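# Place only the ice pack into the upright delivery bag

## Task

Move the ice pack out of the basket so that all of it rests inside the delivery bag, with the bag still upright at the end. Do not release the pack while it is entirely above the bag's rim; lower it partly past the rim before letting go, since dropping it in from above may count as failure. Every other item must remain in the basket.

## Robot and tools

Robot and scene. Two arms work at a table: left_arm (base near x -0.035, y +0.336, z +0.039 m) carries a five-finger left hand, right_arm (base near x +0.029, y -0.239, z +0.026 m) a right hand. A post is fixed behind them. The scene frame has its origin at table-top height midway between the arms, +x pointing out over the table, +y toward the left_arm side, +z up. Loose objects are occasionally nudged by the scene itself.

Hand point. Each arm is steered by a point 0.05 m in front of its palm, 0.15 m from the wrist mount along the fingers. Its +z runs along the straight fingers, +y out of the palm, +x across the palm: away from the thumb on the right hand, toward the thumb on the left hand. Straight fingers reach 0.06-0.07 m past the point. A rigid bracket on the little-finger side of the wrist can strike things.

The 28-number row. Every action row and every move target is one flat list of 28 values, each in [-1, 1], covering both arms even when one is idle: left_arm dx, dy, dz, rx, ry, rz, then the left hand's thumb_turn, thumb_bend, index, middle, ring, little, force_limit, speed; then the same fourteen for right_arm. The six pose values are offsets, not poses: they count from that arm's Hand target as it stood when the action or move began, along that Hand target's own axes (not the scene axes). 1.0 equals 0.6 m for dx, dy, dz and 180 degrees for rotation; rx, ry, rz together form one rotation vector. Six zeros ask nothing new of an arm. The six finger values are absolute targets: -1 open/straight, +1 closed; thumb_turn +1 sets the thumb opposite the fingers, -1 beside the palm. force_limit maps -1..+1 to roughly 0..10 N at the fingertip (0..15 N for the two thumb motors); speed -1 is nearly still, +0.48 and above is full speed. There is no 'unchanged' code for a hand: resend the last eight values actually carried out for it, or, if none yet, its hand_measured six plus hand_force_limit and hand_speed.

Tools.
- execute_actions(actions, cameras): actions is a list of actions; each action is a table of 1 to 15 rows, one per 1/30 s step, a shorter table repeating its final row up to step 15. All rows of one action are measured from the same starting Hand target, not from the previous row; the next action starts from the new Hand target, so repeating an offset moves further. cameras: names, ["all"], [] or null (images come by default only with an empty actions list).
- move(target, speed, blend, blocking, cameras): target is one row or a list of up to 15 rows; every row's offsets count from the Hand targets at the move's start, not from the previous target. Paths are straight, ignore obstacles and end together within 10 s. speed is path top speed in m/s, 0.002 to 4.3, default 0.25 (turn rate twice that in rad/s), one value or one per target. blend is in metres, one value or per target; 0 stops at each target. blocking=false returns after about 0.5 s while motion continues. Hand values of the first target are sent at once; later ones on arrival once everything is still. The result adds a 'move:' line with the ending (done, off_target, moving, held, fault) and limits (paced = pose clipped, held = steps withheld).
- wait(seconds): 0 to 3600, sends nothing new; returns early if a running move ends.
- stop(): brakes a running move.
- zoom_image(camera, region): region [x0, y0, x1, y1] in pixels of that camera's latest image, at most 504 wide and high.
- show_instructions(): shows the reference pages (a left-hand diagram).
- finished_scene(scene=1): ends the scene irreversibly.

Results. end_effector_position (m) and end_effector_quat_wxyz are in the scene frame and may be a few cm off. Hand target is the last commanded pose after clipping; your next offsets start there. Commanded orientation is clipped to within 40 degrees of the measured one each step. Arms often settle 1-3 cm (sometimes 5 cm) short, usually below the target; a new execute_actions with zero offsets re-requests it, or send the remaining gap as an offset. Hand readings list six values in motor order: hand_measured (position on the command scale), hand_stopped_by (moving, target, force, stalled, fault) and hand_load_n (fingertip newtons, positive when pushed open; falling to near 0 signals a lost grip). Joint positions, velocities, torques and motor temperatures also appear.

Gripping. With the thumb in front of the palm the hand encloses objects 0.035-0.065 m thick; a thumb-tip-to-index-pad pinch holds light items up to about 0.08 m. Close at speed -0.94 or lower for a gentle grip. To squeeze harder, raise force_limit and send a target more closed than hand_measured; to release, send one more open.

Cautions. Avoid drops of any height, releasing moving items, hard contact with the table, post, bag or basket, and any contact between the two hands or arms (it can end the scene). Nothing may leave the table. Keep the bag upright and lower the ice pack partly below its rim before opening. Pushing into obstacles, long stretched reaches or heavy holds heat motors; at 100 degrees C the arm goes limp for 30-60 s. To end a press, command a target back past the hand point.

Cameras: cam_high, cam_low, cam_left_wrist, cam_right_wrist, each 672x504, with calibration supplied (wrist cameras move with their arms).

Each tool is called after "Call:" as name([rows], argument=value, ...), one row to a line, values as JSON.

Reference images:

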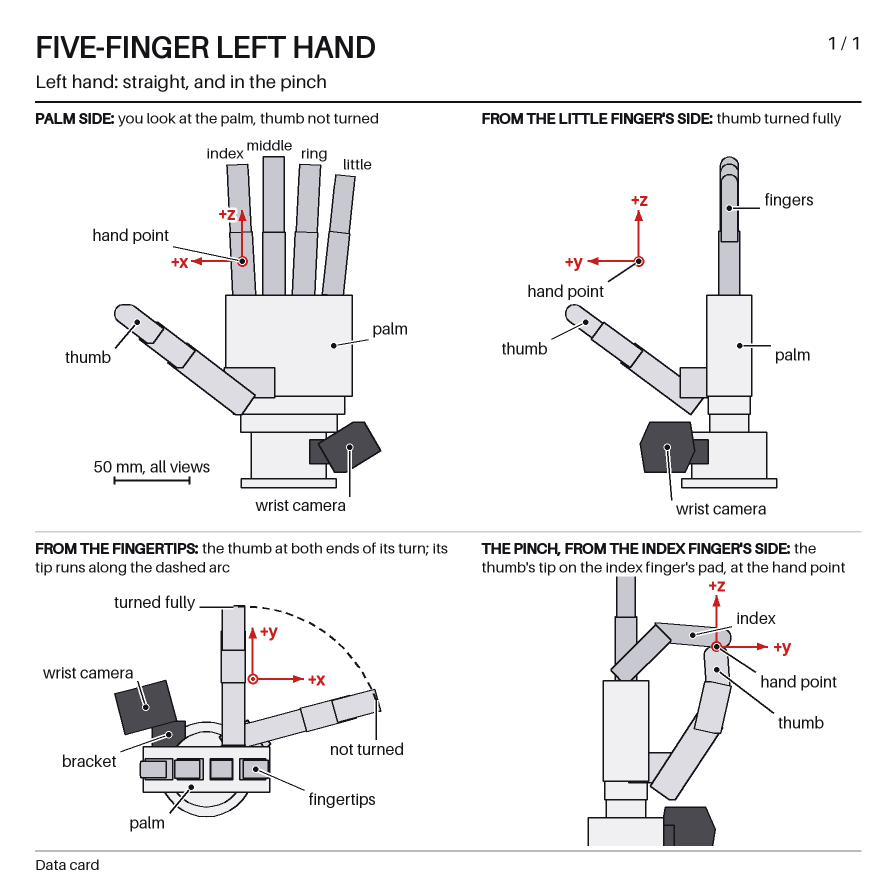

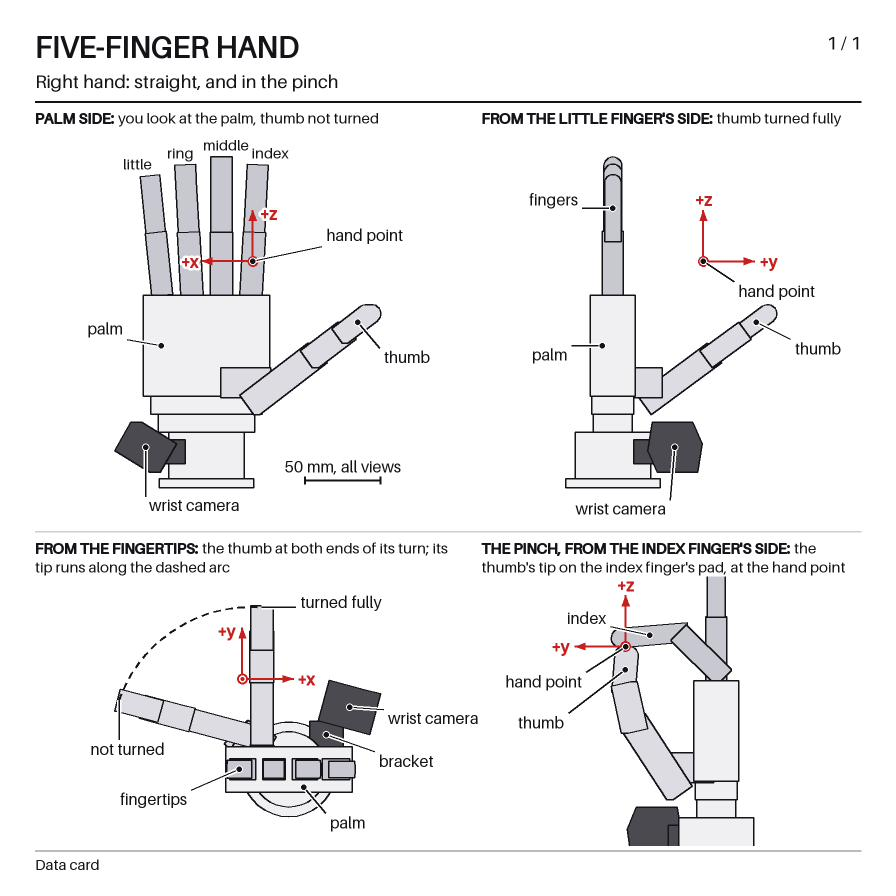

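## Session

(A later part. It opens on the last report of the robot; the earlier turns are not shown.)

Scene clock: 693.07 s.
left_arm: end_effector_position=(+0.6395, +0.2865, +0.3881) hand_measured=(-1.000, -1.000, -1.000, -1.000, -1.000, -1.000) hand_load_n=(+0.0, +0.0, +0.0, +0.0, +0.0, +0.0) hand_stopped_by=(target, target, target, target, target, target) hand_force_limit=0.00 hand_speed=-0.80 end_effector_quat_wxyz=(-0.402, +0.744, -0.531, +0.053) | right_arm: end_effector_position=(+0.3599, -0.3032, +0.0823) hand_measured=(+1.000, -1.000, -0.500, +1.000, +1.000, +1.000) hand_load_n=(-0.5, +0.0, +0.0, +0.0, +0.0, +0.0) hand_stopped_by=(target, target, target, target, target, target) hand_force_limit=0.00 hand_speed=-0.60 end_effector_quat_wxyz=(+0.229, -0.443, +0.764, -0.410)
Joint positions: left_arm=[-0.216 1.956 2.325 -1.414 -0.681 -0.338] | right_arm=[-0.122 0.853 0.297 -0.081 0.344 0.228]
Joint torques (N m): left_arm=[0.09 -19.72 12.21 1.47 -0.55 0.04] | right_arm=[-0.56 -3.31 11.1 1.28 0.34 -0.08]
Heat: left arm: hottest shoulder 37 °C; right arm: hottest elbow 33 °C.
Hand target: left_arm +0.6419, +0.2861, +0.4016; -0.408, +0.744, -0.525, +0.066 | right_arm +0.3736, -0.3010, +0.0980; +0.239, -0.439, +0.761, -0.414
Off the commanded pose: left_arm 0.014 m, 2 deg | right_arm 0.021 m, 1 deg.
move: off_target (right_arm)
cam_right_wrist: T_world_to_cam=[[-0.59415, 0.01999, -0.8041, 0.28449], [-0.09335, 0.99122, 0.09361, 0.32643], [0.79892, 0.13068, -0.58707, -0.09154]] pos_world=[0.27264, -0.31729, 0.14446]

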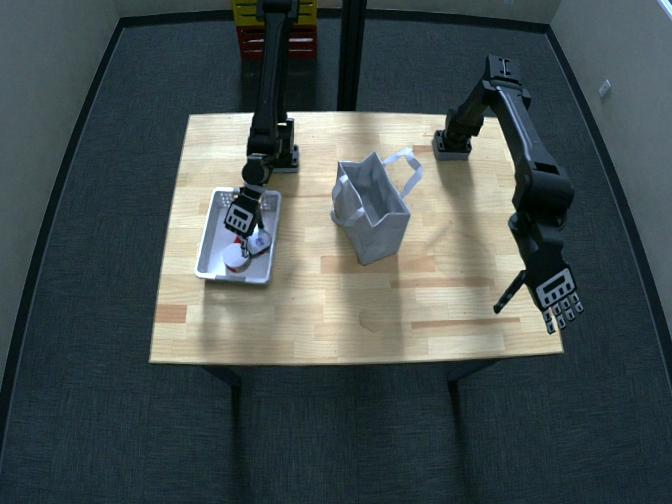

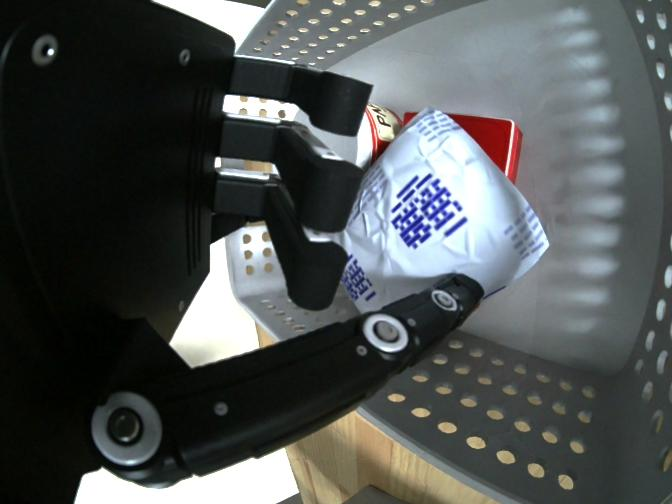

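Call:
move(target=[0,0,0,0,0,0,-1,-1,-1,-1,-1,-1,0,-0.8,0,-0.14,-0.09,0,0,0,1,-1,-0.5,1,1,1,0,-0.6], cameras=["cam_high","cam_right_wrist"], speed=0.15)

Call:
zoom_image(camera="cam_right_wrist", region=[320, 60, 600, 340])

Call:
zoom_image(camera="cam_high", region=[190, 180, 290, 300])

Scene clock: 701.17 s.
left_arm: end_effector_position=(+0.6395, +0.2865, +0.3881) hand_measured=(-1.000, -1.000, -1.000, -1.000, -1.000, -1.000) hand_load_n=(+0.0, +0.0, +0.0, +0.0, +0.0, +0.0) hand_stopped_by=(target, target, target, target, target, target) hand_force_limit=0.00 hand_speed=-0.80 end_effector_quat_wxyz=(-0.402, +0.744, -0.531, +0.053) | right_arm: end_effector_position=(+0.3620, -0.3034, +0.1721) hand_measured=(+1.000, -1.000, -0.500, +1.000, +1.000, +1.000) hand_load_n=(-0.5, +0.0, +0.0, +0.0, +0.0, +0.0) hand_stopped_by=(target, target, target, target, target, target) hand_force_limit=0.00 hand_speed=-0.60 end_effector_quat_wxyz=(+0.222, -0.446, +0.767, -0.405)
Joint positions: left_arm=[-0.216 1.956 2.325 -1.414 -0.681 -0.338] | right_arm=[-0.122 0.715 0.509 -0.449 0.344 0.229]
Joint torques (N m): left_arm=[0.09 -19.72 12.19 1.51 -0.55 0.05] | right_arm=[-0.5 -2.61 12.98 1.02 0.24 -0.11]
Heat: left arm: hottest shoulder 37 °C; right arm: hottest elbow 33 °C.
Hand target: left_arm +0.6419, +0.2861, +0.4016; -0.408, +0.744, -0.525, +0.066 | right_arm +0.3739, -0.3012, +0.1977; +0.239, -0.439, +0.761, -0.414
Off the commanded pose: left_arm 0.014 m, 2 deg | right_arm 0.028 m, 2 deg.
move: off_target (right_arm)
cam_right_wrist: T_world_to_cam=[[-0.60823, 0.02267, -0.79344, 0.362], [-0.09111, 0.99099, 0.09816, 0.31681], [0.78851, 0.132, -0.60069, -0.03401]] pos_world=[0.27586, -0.31768, 0.23569]

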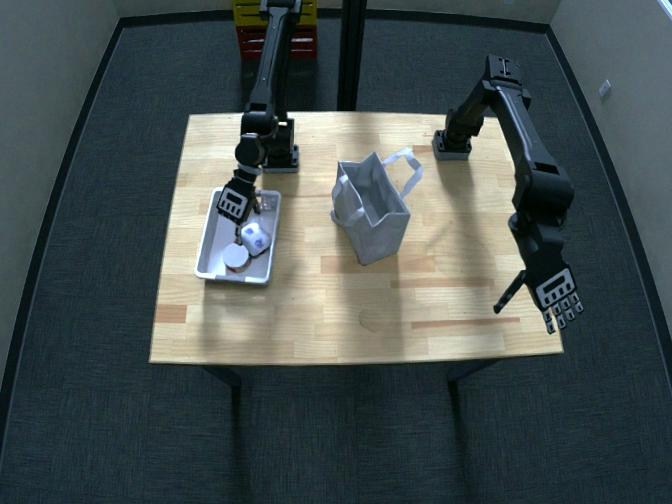

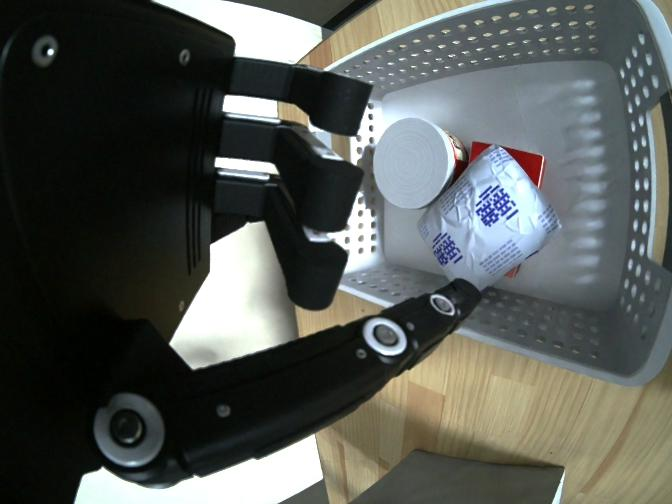

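Scaled by 1.800 from the camera's image (finer frame: 960x720).

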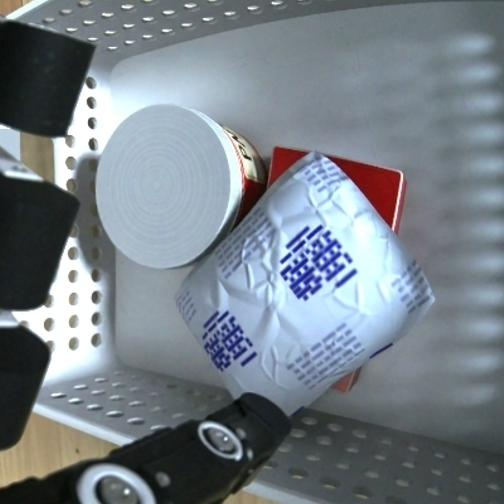

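Scaled by 4.200 from the camera's image (finer frame: 960x720).

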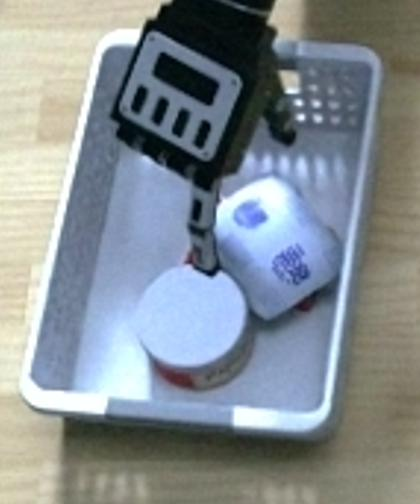

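Call:
move(target=[0,0,0,0,0,0,-1,-1,-1,-1,-1,-1,0,-0.8,-0.011,0.0702,0.0197,-0.2584,-0.0631,-0.0953,1,-1,-0.85,1,1,1,0,-0.6], cameras=["cam_high","cam_right_wrist"], speed=0.15)

Call:
zoom_image(camera="cam_high", region=[190, 180, 290, 300])

Scene clock: 756.20 s.
left_arm: end_effector_position=(+0.6395, +0.2865, +0.3881) hand_measured=(-1.000, -1.000, -1.000, -1.000, -1.000, -1.000) hand_load_n=(+0.0, +0.0, +0.0, +0.0, +0.0, +0.0) hand_stopped_by=(target, target, target, target, target, target) hand_force_limit=0.00 hand_speed=-0.80 end_effector_quat_wxyz=(-0.402, +0.744, -0.531, +0.053) | right_arm: end_effector_position=(+0.3505, -0.2818, +0.1399) hand_measured=(+1.000, -1.000, -0.850, +1.000, +1.000, +1.000) hand_load_n=(+0.0, +0.0, +0.0, +0.0, +0.0, +0.0) hand_stopped_by=(target, target, target, target, target, target) hand_force_limit=0.00 hand_speed=-0.60 end_effector_quat_wxyz=(+0.045, -0.642, +0.764, -0.055)
Joint positions: left_arm=[-0.216 1.956 2.325 -1.414 -0.681 -0.338] | right_arm=[-0.224 1.299 0.963 -1.094 -0.004 -0.046]
Joint torques (N m): left_arm=[0.15 -19.78 12.19 1.47 -0.55 0.05] | right_arm=[-1.44 -9.58 11.63 -0.05 -0.23 -0.18]
Motor temperatures (°C): left_arm=[27 37 37 27 33 25] | right_arm=[24 28 37 24 23 24]
Heat: left arm: hottest shoulder 37 °C; right arm: hottest elbow 37 °C.
Hand target: left_arm +0.6419, +0.2861, +0.4016; -0.408, +0.744, -0.525, +0.066 | right_arm +0.3659, -0.2890, +0.1559; +0.056, -0.640, +0.763, -0.067
Off the commanded pose: left_arm 0.014 m, 2 deg | right_arm 0.023 m, 2 deg.
move: off_target (right_arm)
cam_right_wrist: T_world_to_cam=[[-0.98288, -0.10293, -0.15285, 0.33524], [-0.16658, 0.85093, 0.49817, 0.22854], [0.07879, 0.5151, -0.8535, 0.34498]] pos_world=[0.34039, -0.33766, 0.23183]

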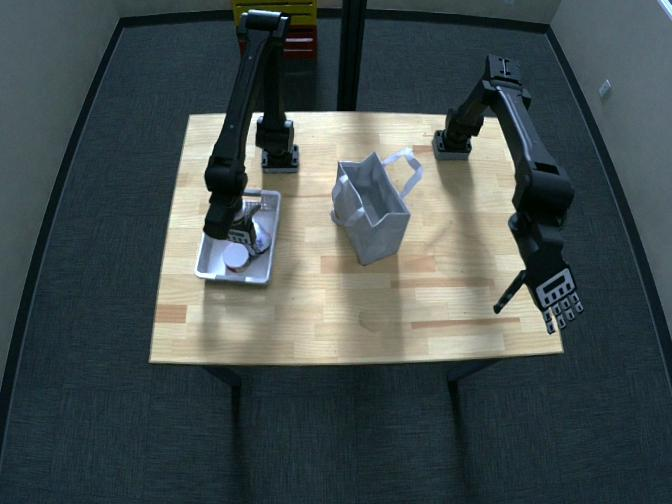

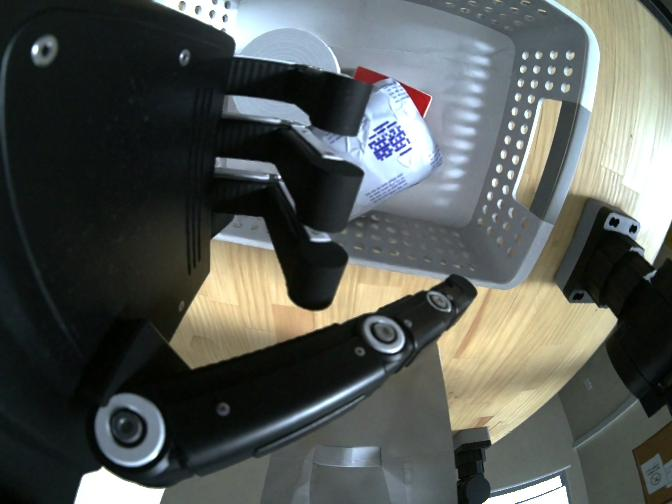

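Scaled by 4.200 from the camera's image (finer frame: 960x720).

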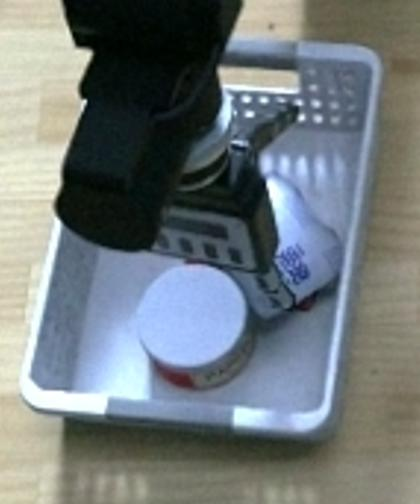

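Call:
move(target=[0,0,0,0,0,0,-1,-1,-1,-1,-1,-1,0,-0.8,-0.0012,0.010,0.0947,0,0,0,1,-1,-0.85,1,1,1,0,-0.6], cameras=["cam_high","cam_right_wrist"], speed=0.06)

Call:
zoom_image(camera="cam_high", region=[190, 180, 290, 300])

Scene clock: 789.70 s.
left_arm: end_effector_position=(+0.6395, +0.2865, +0.3881) hand_measured=(-1.000, -1.000, -1.000, -1.000, -1.000, -1.000) hand_load_n=(+0.0, +0.0, +0.0, +0.0, -0.5, +0.0) hand_stopped_by=(target, target, target, target, target, target) hand_force_limit=0.00 hand_speed=-0.80 end_effector_quat_wxyz=(-0.402, +0.744, -0.531, +0.053) | right_arm: end_effector_position=(+0.3676, -0.2857, +0.1010) hand_measured=(+1.000, -1.000, -0.850, +1.000, +1.000, +1.000) hand_load_n=(+0.0, +0.0, +0.0, +0.0, +0.0, +0.0) hand_stopped_by=(target, target, target, target, target, target) hand_force_limit=0.00 hand_speed=-0.60 end_effector_quat_wxyz=(+0.053, -0.641, +0.763, -0.065)
Joint positions: left_arm=[-0.216 1.956 2.325 -1.414 -0.681 -0.338] | right_arm=[-0.224 1.369 0.92 -0.954 -0.004 -0.047]
Joint torques (N m): left_arm=[0.15 -19.78 12.19 1.48 -0.55 0.04] | right_arm=[-2.61 -10.23 7.97 0.81 -0.28 -0.17]
Heat: left arm: hottest elbow 38 °C; right arm: hottest elbow 36 °C.
Hand target: left_arm +0.6419, +0.2861, +0.4016; -0.408, +0.744, -0.525, +0.066 | right_arm +0.3700, -0.2891, +0.0990; +0.056, -0.640, +0.763, -0.067
Off the commanded pose: left_arm 0.014 m, 2 deg | right_arm 0.005 m, 0 deg.
move: done
cam_right_wrist: T_world_to_cam=[[-0.97855, -0.10461, -0.17745, 0.34609], [-0.17989, 0.85367, 0.48877, 0.26064], [0.10035, 0.51021, -0.85418, 0.30321]] pos_world=[0.35513, -0.341, 0.19301]

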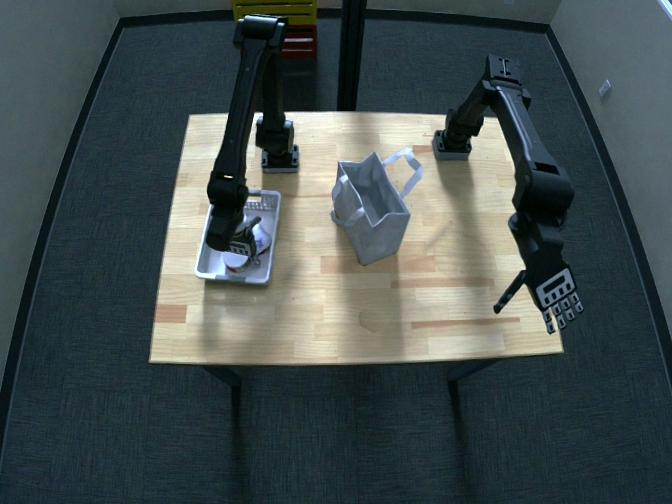

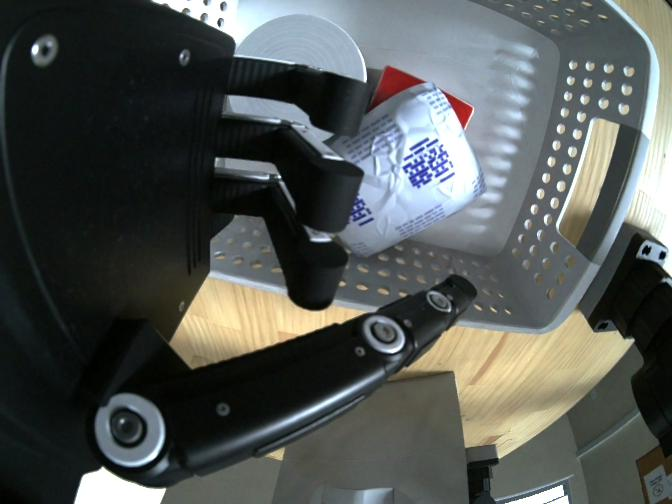

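Scaled by 4.200 from the camera's image (finer frame: 960x720).

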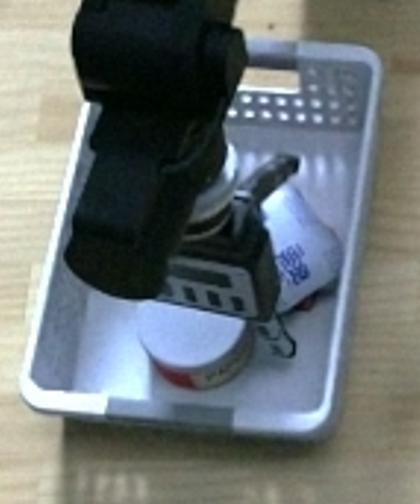

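Call:
move([
  [0,0,0,0,0,0,-1,-1,-1,-1,-1,-1,0,-0.8,0,0.0046,0.0263,0,0,0,1,-1,-0.85,1,1,1,0,-0.6],
  [0,0,0,0,0,0,-1,-1,-1,-1,-1,-1,0,-0.8,0.0159,0.0935,0.0106,0,0,0,1,-1,-0.85,1,1,1,0,-0.6],
], cameras=["cam_high","cam_right_wrist"], speed=0.05)

Call:
zoom_image(camera="cam_high", region=[190, 180, 290, 300])

Scene clock: 806.57 s.
left_arm: end_effector_position=(+0.6395, +0.2865, +0.3881) hand_measured=(-1.000, -1.000, -1.000, -1.000, -1.000, -1.000) hand_load_n=(+0.0, +0.0, -0.5, +0.0, +0.0, +0.0) hand_stopped_by=(target, target, target, target, target, target) hand_force_limit=0.00 hand_speed=-0.80 end_effector_quat_wxyz=(-0.402, +0.744, -0.531, +0.053) | right_arm: end_effector_position=(+0.3170, -0.2859, +0.0821) hand_measured=(+1.000, -1.000, -0.850, +1.000, +1.000, +1.000) hand_load_n=(+0.0, +0.0, +0.5, +0.5, +0.0, +0.0) hand_stopped_by=(target, target, target, target, target, target) hand_force_limit=0.00 hand_speed=-0.60 end_effector_quat_wxyz=(+0.054, -0.641, +0.763, -0.066)
Joint positions: left_arm=[-0.216 1.956 2.325 -1.414 -0.681 -0.338] | right_arm=[-0.261 1.259 0.764 -0.905 -0.012 -0.081]
Joint torques (N m): left_arm=[0.09 -19.72 12.18 1.5 -0.55 0.04] | right_arm=[-2.37 -9.29 7.6 0.27 -0.16 -0.15]
Heat: left arm: hottest elbow 38 °C; right arm: hottest elbow 34 °C.
Hand target: left_arm +0.6419, +0.2861, +0.4016; -0.408, +0.744, -0.525, +0.066 | right_arm +0.3151, -0.2890, +0.0829; +0.056, -0.640, +0.763, -0.067
Off the commanded pose: left_arm 0.014 m, 2 deg | right_arm 0.004 m, 0 deg.
move: done
cam_right_wrist: T_world_to_cam=[[-0.97797, -0.10301, -0.18155, 0.29388], [-0.18066, 0.85338, 0.48899, 0.26119], [0.10456, 0.51102, -0.85319, 0.29112]] pos_world=[0.30415, -0.34139, 0.17401]

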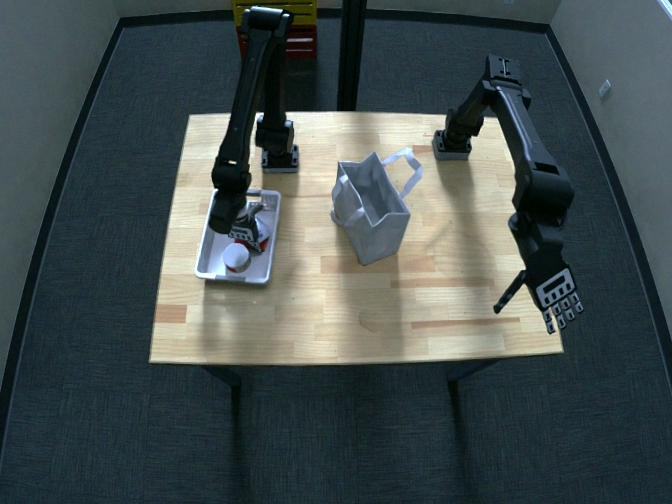

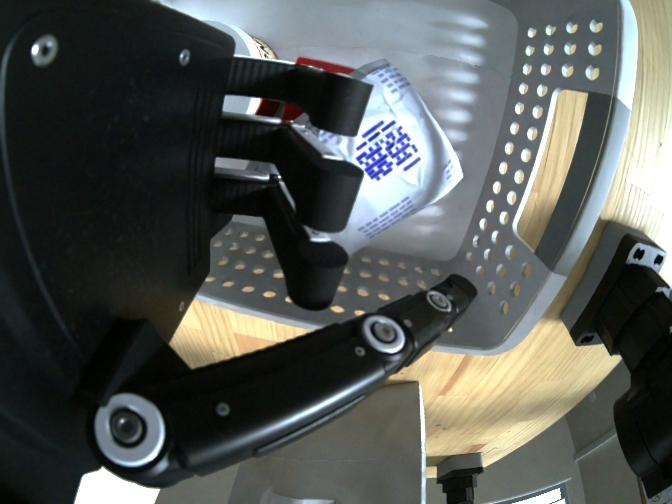

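Scaled by 4.200 from the camera's image (finer frame: 960x720).

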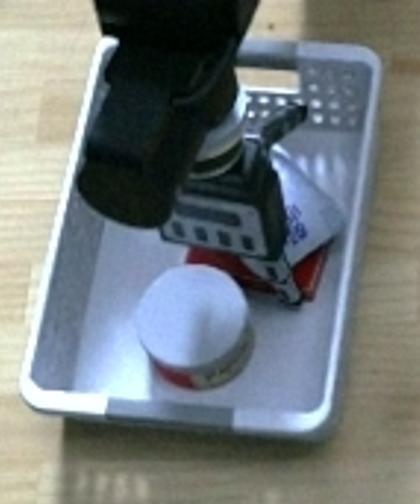

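Call:
move(target=[0,0,0,0,0,0,-1,-1,-1,-1,-1,-1,0,-0.8,0,-0.05,-0.18,0,0,0,1,-1,-0.85,1,1,1,0,-0.6], cameras=["cam_high","cam_right_wrist"], speed=0.15)

Call:
zoom_image(camera="cam_high", region=[190, 180, 290, 300])

Call:
zoom_image(camera="cam_right_wrist", region=[220, 0, 520, 280])

Scene clock: 816.17 s.
left_arm: end_effector_position=(+0.6395, +0.2865, +0.3881) hand_measured=(-1.000, -1.000, -1.000, -1.000, -1.000, -1.000) hand_load_n=(+0.0, +0.0, +0.0, +0.0, +0.0, +0.0) hand_stopped_by=(target, target, target, target, target, target) hand_force_limit=0.00 hand_speed=-0.80 end_effector_quat_wxyz=(-0.402, +0.744, -0.531, +0.053) | right_arm: end_effector_position=(+0.3148, -0.2853, +0.1781) hand_measured=(+1.000, -1.000, -0.850, +1.000, +1.000, +1.000) hand_load_n=(+0.0, +0.0, +0.0, +0.0, +0.0, +0.0) hand_stopped_by=(target, target, target, target, target, target) hand_force_limit=0.00 hand_speed=-0.60 end_effector_quat_wxyz=(+0.046, -0.642, +0.764, -0.054)
Joint positions: left_arm=[-0.216 1.956 2.325 -1.414 -0.681 -0.338] | right_arm=[-0.261 1.177 0.965 -1.218 -0.012 -0.082]
Joint torques (N m): left_arm=[0.09 -19.66 12.21 1.48 -0.55 0.05] | right_arm=[-1.73 -8.94 11.62 -0.38 -0.17 -0.24]
Heat: left arm: hottest shoulder 38 °C; right arm: hottest elbow 33 °C.
Hand target: left_arm +0.6419, +0.2861, +0.4016; -0.408, +0.744, -0.525, +0.066 | right_arm +0.3256, -0.2908, +0.1946; +0.056, -0.640, +0.763, -0.068
Off the commanded pose: left_arm 0.014 m, 2 deg | right_arm 0.020 m, 2 deg.
move: off_target (right_arm)
cam_right_wrist: T_world_to_cam=[[-0.98294, -0.10206, -0.15303, 0.30593], [-0.16617, 0.84949, 0.50075, 0.20565], [0.07889, 0.51764, -0.85196, 0.38265]] pos_world=[0.30469, -0.34155, 0.26984]

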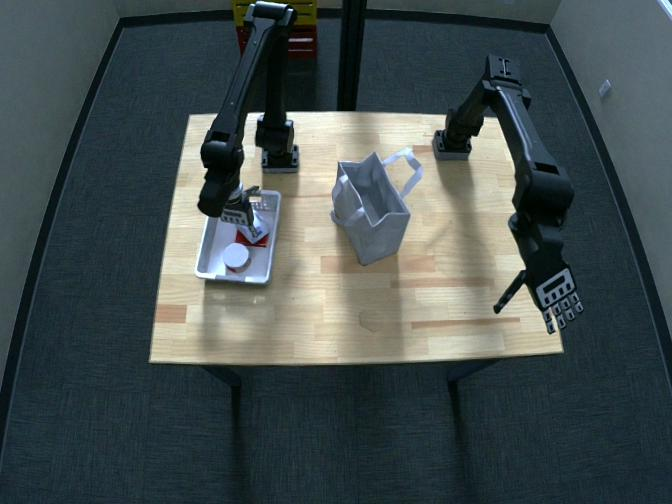

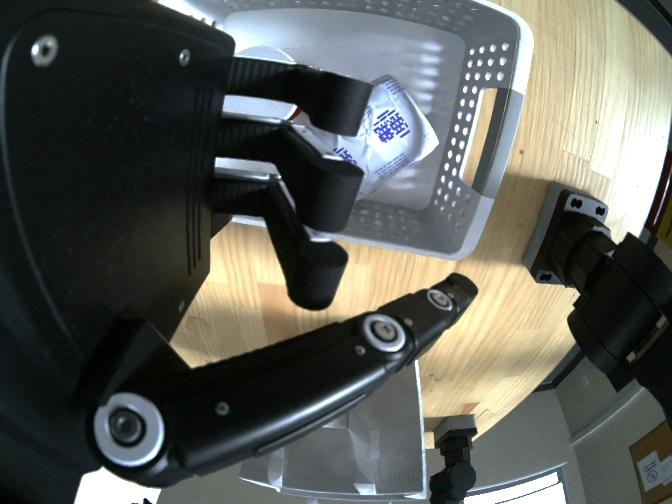

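Scaled by 4.200 from the camera's image (finer frame: 960x720).

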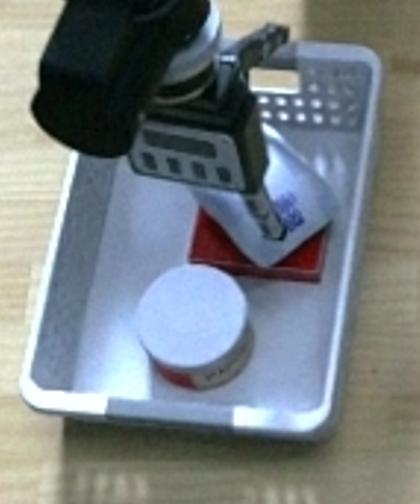

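Scaled by 1.680 from the camera's image (finer frame: 960x720).

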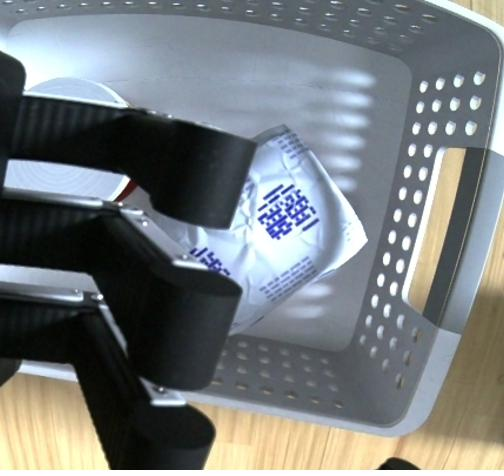

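Call:
move(target=[0,0,0,0,0,0,-1,-1,-1,-1,-1,-1,0,-0.8,0.082,-0.0607,-0.26,0,0,0,1,-1,-0.85,-0.85,-0.85,-0.85,0,-0.6], cameras=["cam_high","cam_right_wrist"], speed=0.2)

Call:
zoom_image(camera="cam_high", region=[190, 180, 290, 300])

Call:
zoom_image(camera="cam_right_wrist", region=[250, 50, 550, 300])

Scene clock: 825.77 s.
left_arm: end_effector_position=(+0.6395, +0.2865, +0.3881) hand_measured=(-1.000, -1.000, -1.000, -1.000, -1.000, -1.000) hand_load_n=(+0.0, +0.0, +0.0, +0.0, -0.5, +0.0) hand_stopped_by=(target, target, target, target, target, target) hand_force_limit=0.00 hand_speed=-0.80 end_effector_quat_wxyz=(-0.402, +0.744, -0.531, +0.053) | right_arm: end_effector_position=(+0.3205, -0.3359, +0.3415) hand_measured=(+1.000, -1.000, -0.850, -0.850, -0.850, -0.850) hand_load_n=(+0.0, +0.0, +0.0, +0.0, +0.0, +0.0) hand_stopped_by=(target, target, target, target, target, target) hand_force_limit=0.00 hand_speed=-0.60 end_effector_quat_wxyz=(+0.049, -0.640, +0.764, -0.058)
Joint positions: left_arm=[-0.216 1.956 2.325 -1.414 -0.681 -0.338] | right_arm=[-0.401 1.226 1.436 -1.632 -0.035 -0.218]
Joint torques (N m): left_arm=[0.09 -19.66 12.21 1.48 -0.55 0.05] | right_arm=[-2.26 -8.06 11.58 -0.08 -0.33 -0.21]
Heat: left arm: hottest shoulder 38 °C; right arm: hottest elbow 34 °C.
Hand target: left_arm +0.6419, +0.2861, +0.4016; -0.408, +0.744, -0.525, +0.066 | right_arm +0.3255, -0.3406, +0.3544; +0.056, -0.640, +0.763, -0.067
Off the commanded pose: left_arm 0.014 m, 2 deg | right_arm 0.015 m, 1 deg.
move: off_target (right_arm)
cam_right_wrist: T_world_to_cam=[[-0.98135, -0.09992, -0.16422, 0.33537], [-0.16991, 0.85043, 0.4979, 0.17015], [0.08991, 0.51652, -0.85154, 0.54357]] pos_world=[0.30916, -0.39195, 0.43323]

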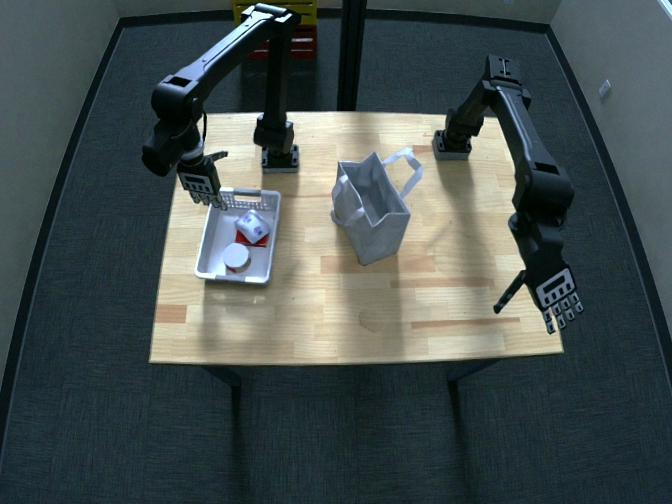

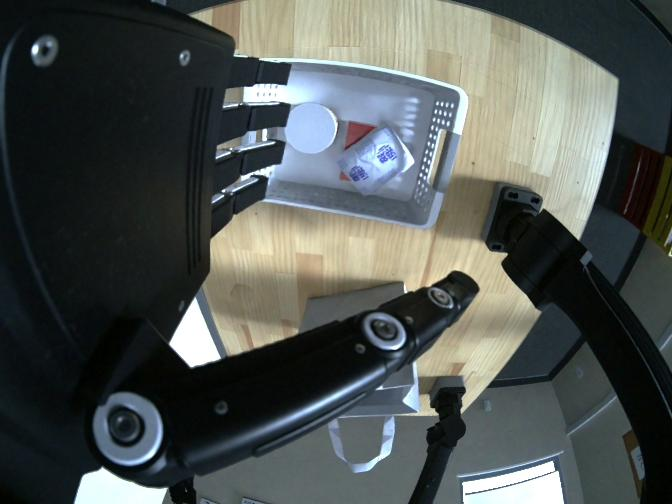

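Scaled by 4.200 from the camera's image (finer frame: 960x720).

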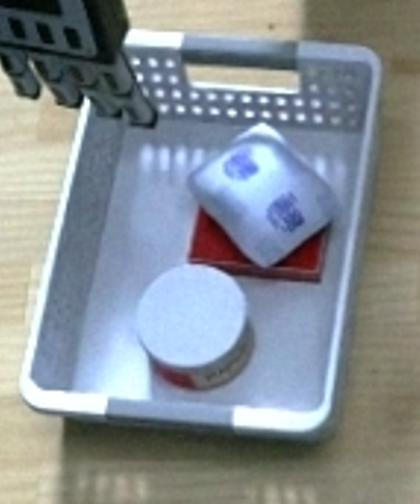

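Scaled by 1.680 from the camera's image (finer frame: 960x720).

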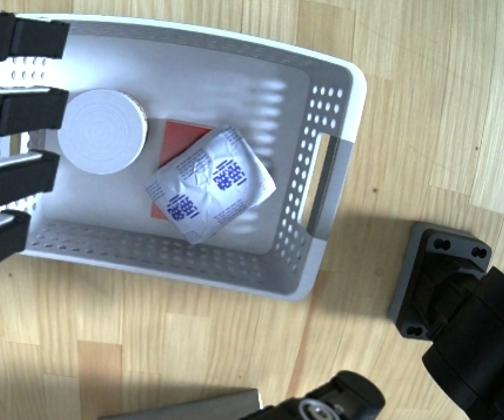

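Call:
move(target=[0,0,0,0,0,0,-1,-1,-1,-1,-1,-1,0,-0.8,-0.0475,0.069,0.3083,0.2523,0.1135,0.1715,1,-1,-0.5,-0.5,-0.5,-0.5,0,-0.6], cameras=["cam_high","cam_right_wrist"], speed=0.2)

Call:
zoom_image(camera="cam_high", region=[190, 180, 290, 300])

Call:
zoom_image(camera="cam_right_wrist", region=[200, 40, 560, 400])

Scene clock: 875.83 s.
left_arm: end_effector_position=(+0.6395, +0.2865, +0.3881) hand_measured=(-1.000, -1.000, -1.000, -1.000, -1.000, -1.000) hand_load_n=(+0.0, +0.0, +0.0, +0.0, +0.0, +0.0) hand_stopped_by=(target, target, target, target, target, target) hand_force_limit=0.00 hand_speed=-0.80 end_effector_quat_wxyz=(-0.402, +0.744, -0.531, +0.053) | right_arm: end_effector_position=(+0.3162, -0.3134, +0.1595) hand_measured=(+1.000, -1.000, -0.500, -0.500, -0.500, -0.500) hand_load_n=(+0.0, +0.0, +0.0, +0.0, +0.0, +0.0) hand_stopped_by=(target, target, target, target, target, target) hand_force_limit=0.00 hand_speed=-0.60 end_effector_quat_wxyz=(+0.166, -0.335, +0.817, -0.439)
Joint positions: left_arm=[-0.216 1.956 2.325 -1.414 -0.681 -0.338] | right_arm=[-0.01 0.605 0.454 -0.626 0.647 0.508]
Joint torques (N m): left_arm=[0.09 -19.72 12.21 1.48 -0.55 0.05] | right_arm=[-0.32 -1.73 9.77 2.22 0.61 -0.05]
Heat: left arm: hottest shoulder 38 °C; right arm: hottest elbow 35 °C.
Hand target: left_arm +0.6419, +0.2861, +0.4016; -0.408, +0.744, -0.525, +0.066 | right_arm +0.3221, -0.3112, +0.1651; +0.179, -0.329, +0.815, -0.443
Off the commanded pose: left_arm 0.014 m, 2 deg | right_arm 0.008 m, 2 deg.
move: done
cam_right_wrist: T_world_to_cam=[[-0.57137, 0.17746, -0.80128, 0.36242], [0.18239, 0.97938, 0.08684, 0.23549], [0.80017, -0.09653, -0.59196, -0.08077]] pos_world=[0.22875, -0.30275, 0.22214]

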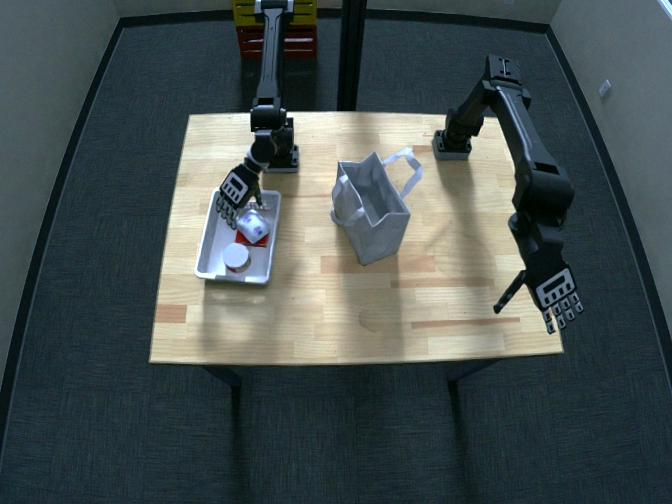

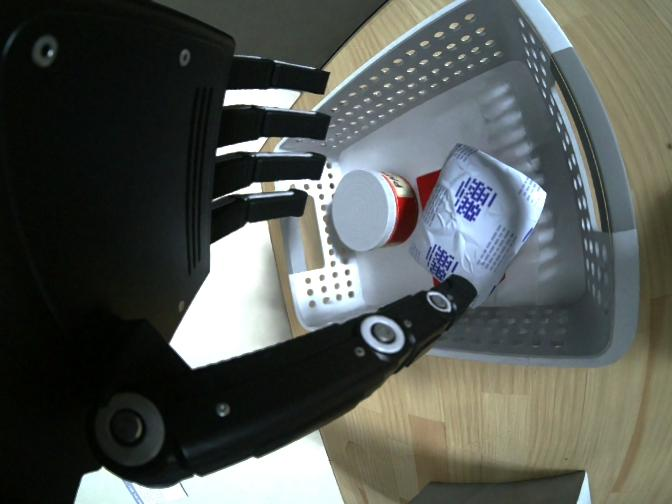

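Scaled by 4.200 from the camera's image (finer frame: 960x720).

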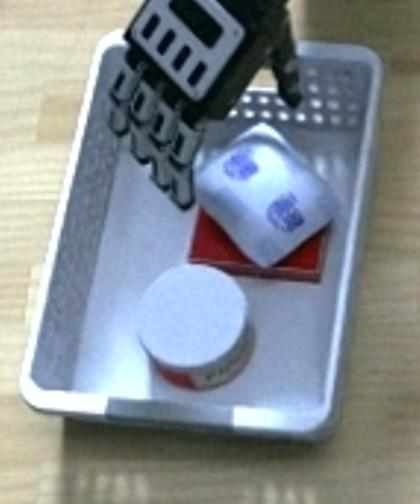

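Scaled by 1.400 from the camera's image (finer frame: 960x720).

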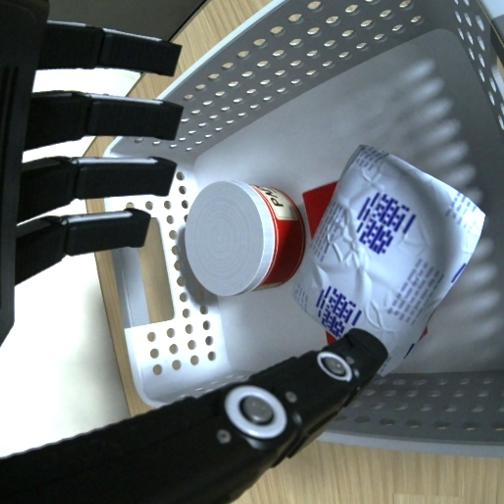

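Call:
move(target=[0,0,0,0,0,0,-1,-1,-1,-1,-1,-1,0,-0.8,0,0.1062,0.0573,0,0,0,1,-1,-0.5,-0.5,-0.5,-0.5,0,-0.6], cameras=["cam_high","cam_right_wrist"], speed=0.08)

Call:
zoom_image(camera="cam_high", region=[190, 180, 290, 300])

Call:
zoom_image(camera="cam_right_wrist", region=[200, 40, 560, 400])

Scene clock: 901.00 s.
left_arm: end_effector_position=(+0.6395, +0.2865, +0.3881) hand_measured=(-1.000, -1.000, -1.000, -1.000, -1.000, -1.000) hand_load_n=(+0.0, +0.0, +0.0, +0.0, +0.0, +0.0) hand_stopped_by=(target, target, target, target, target, target) hand_force_limit=0.00 hand_speed=-0.80 end_effector_quat_wxyz=(-0.402, +0.744, -0.531, +0.053) | right_arm: end_effector_position=(+0.3128, -0.3098, +0.0901) hand_measured=(+1.000, -1.000, -0.500, -0.500, -0.500, -0.500) hand_load_n=(+0.0, +0.0, +0.0, +0.0, +0.0, +0.0) hand_stopped_by=(target, target, target, target, target, target) hand_force_limit=0.00 hand_speed=-0.60 end_effector_quat_wxyz=(+0.169, -0.332, +0.817, -0.441)
Joint positions: left_arm=[-0.216 1.956 2.325 -1.414 -0.681 -0.338] | right_arm=[0.012 0.679 0.284 -0.387 0.664 0.529]
Joint torques (N m): left_arm=[0.15 -19.78 12.21 1.46 -0.55 0.05] | right_arm=[-0.15 -2.67 8.85 2.07 0.63 -0.11]
Heat: left arm: hottest shoulder 38 °C; right arm: hottest elbow 34 °C.
Hand target: left_arm +0.6419, +0.2861, +0.4016; -0.408, +0.744, -0.525, +0.066 | right_arm +0.3181, -0.3071, +0.0929; +0.179, -0.329, +0.815, -0.443
Off the commanded pose: left_arm 0.014 m, 2 deg | right_arm 0.007 m, 1 deg.
move: done
cam_right_wrist: T_world_to_cam=[[-0.5638, 0.17856, -0.80638, 0.30272], [0.18387, 0.97898, 0.08823, 0.23791], [0.80519, -0.09853, -0.58478, -0.12166]] pos_world=[0.22489, -0.29896, 0.15197]

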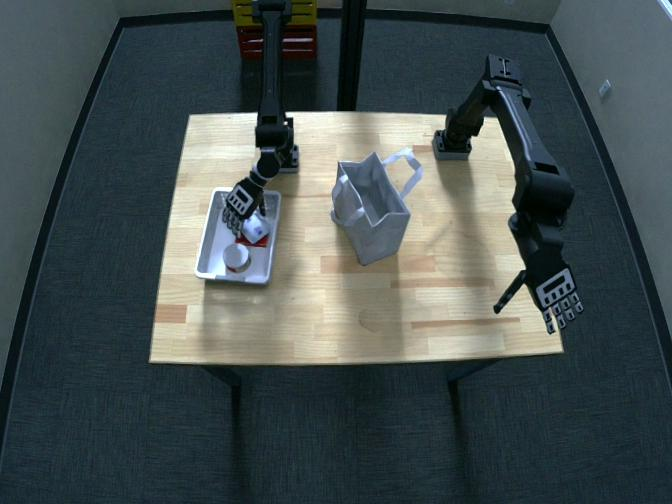

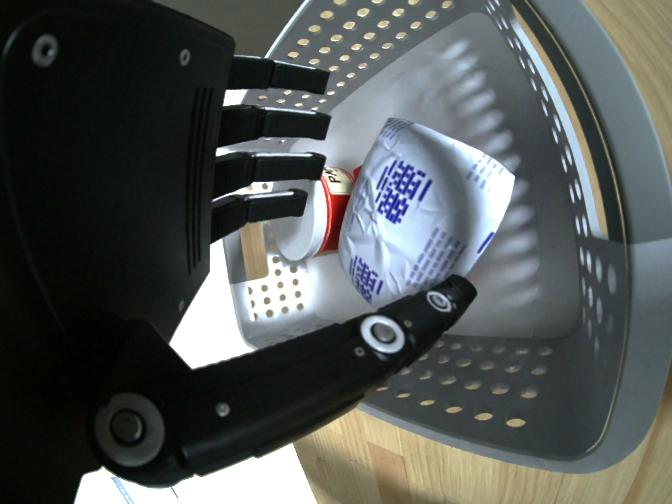

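Scaled by 4.200 from the camera's image (finer frame: 960x720).

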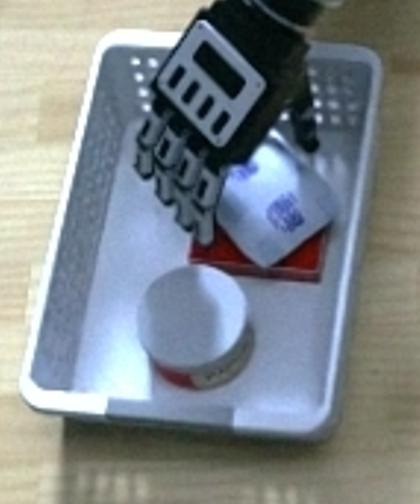

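Scaled by 1.400 from the camera's image (finer frame: 960x720).

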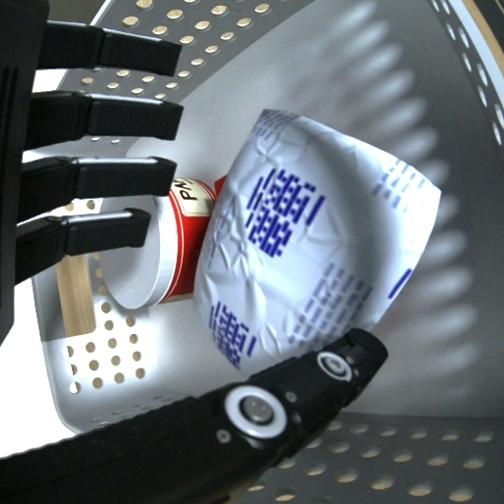

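Call:
move(target=[0,0,0,0,0,0,-1,-1,-1,-1,-1,-1,0,-0.8,0,0.0545,0.0235,0,0,0,1,-1,-0.5,-0.5,-0.5,-0.5,0,-0.6], cameras=["cam_high","cam_right_wrist"], speed=0.05)

Call:
zoom_image(camera="cam_high", region=[190, 180, 290, 300])

Call:
zoom_image(camera="cam_right_wrist", region=[200, 40, 560, 400])

Scene clock: 919.17 s.
left_arm: end_effector_position=(+0.6395, +0.2865, +0.3881) hand_measured=(-1.000, -1.000, -1.000, -1.000, -1.000, -1.000) hand_load_n=(+0.0, +0.0, +0.0, +0.0, +0.0, +0.0) hand_stopped_by=(target, target, target, target, target, target) hand_force_limit=0.00 hand_speed=-0.80 end_effector_quat_wxyz=(-0.402, +0.744, -0.531, +0.053) | right_arm: end_effector_position=(+0.3099, -0.3058, +0.0567) hand_measured=(+1.000, -1.000, -0.500, -0.500, -0.500, -0.500) hand_load_n=(+0.0, +0.0, +0.0, +0.0, +0.0, +0.0) hand_stopped_by=(target, target, target, target, target, target) hand_force_limit=0.00 hand_speed=-0.60 end_effector_quat_wxyz=(+0.170, -0.331, +0.816, -0.442)
Joint positions: left_arm=[-0.216 1.956 2.325 -1.414 -0.681 -0.338] | right_arm=[0.037 0.759 0.209 -0.242 0.683 0.552]
Joint torques (N m): left_arm=[0.09 -19.72 12.21 1.48 -0.55 0.05] | right_arm=[0.09 -2.2 8.18 2.21 0.62 -0.05]
Heat: left arm: hottest shoulder 38 °C; right arm: hottest elbow 33 °C.
Hand target: left_arm +0.6419, +0.2861, +0.4016; -0.408, +0.744, -0.525, +0.066 | right_arm +0.3140, -0.3029, +0.0578; +0.179, -0.329, +0.815, -0.443
Off the commanded pose: left_arm 0.014 m, 2 deg | right_arm 0.005 m, 1 deg.
move: done
cam_right_wrist: T_world_to_cam=[[-0.56041, 0.17851, -0.80875, 0.27251], [0.18446, 0.97887, 0.08825, 0.23719], [0.80741, -0.09973, -0.5815, -0.13975]] pos_world=[0.2218, -0.29476, 0.11819]

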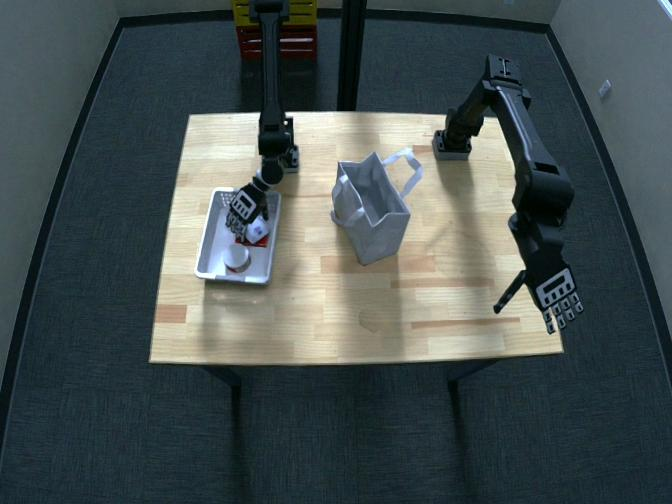

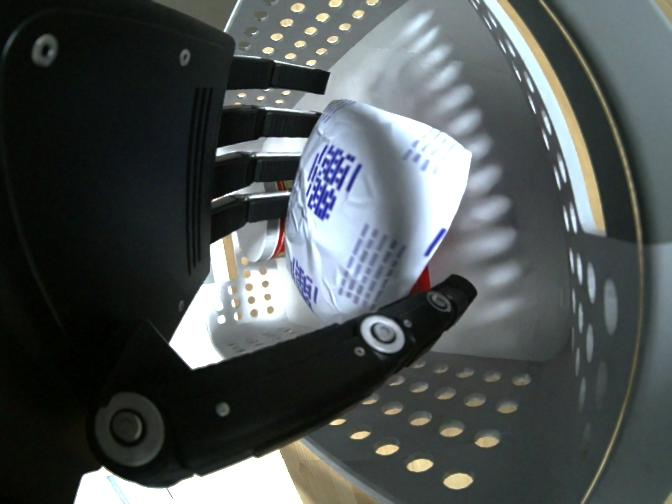

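Scaled by 4.200 from the camera's image (finer frame: 960x720).

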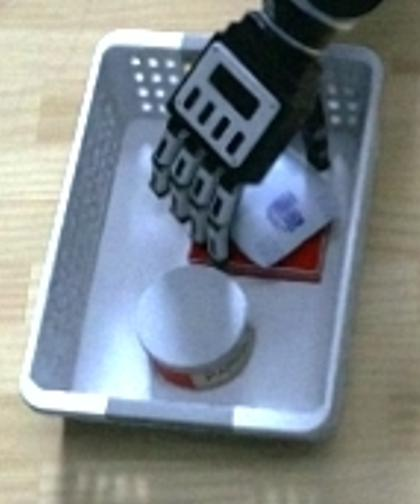

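Scaled by 1.400 from the camera's image (finer frame: 960x720).

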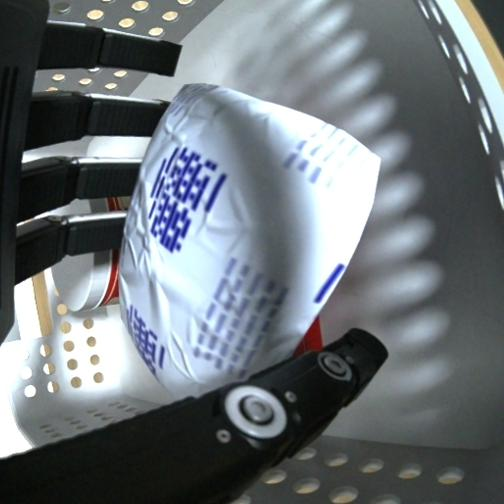

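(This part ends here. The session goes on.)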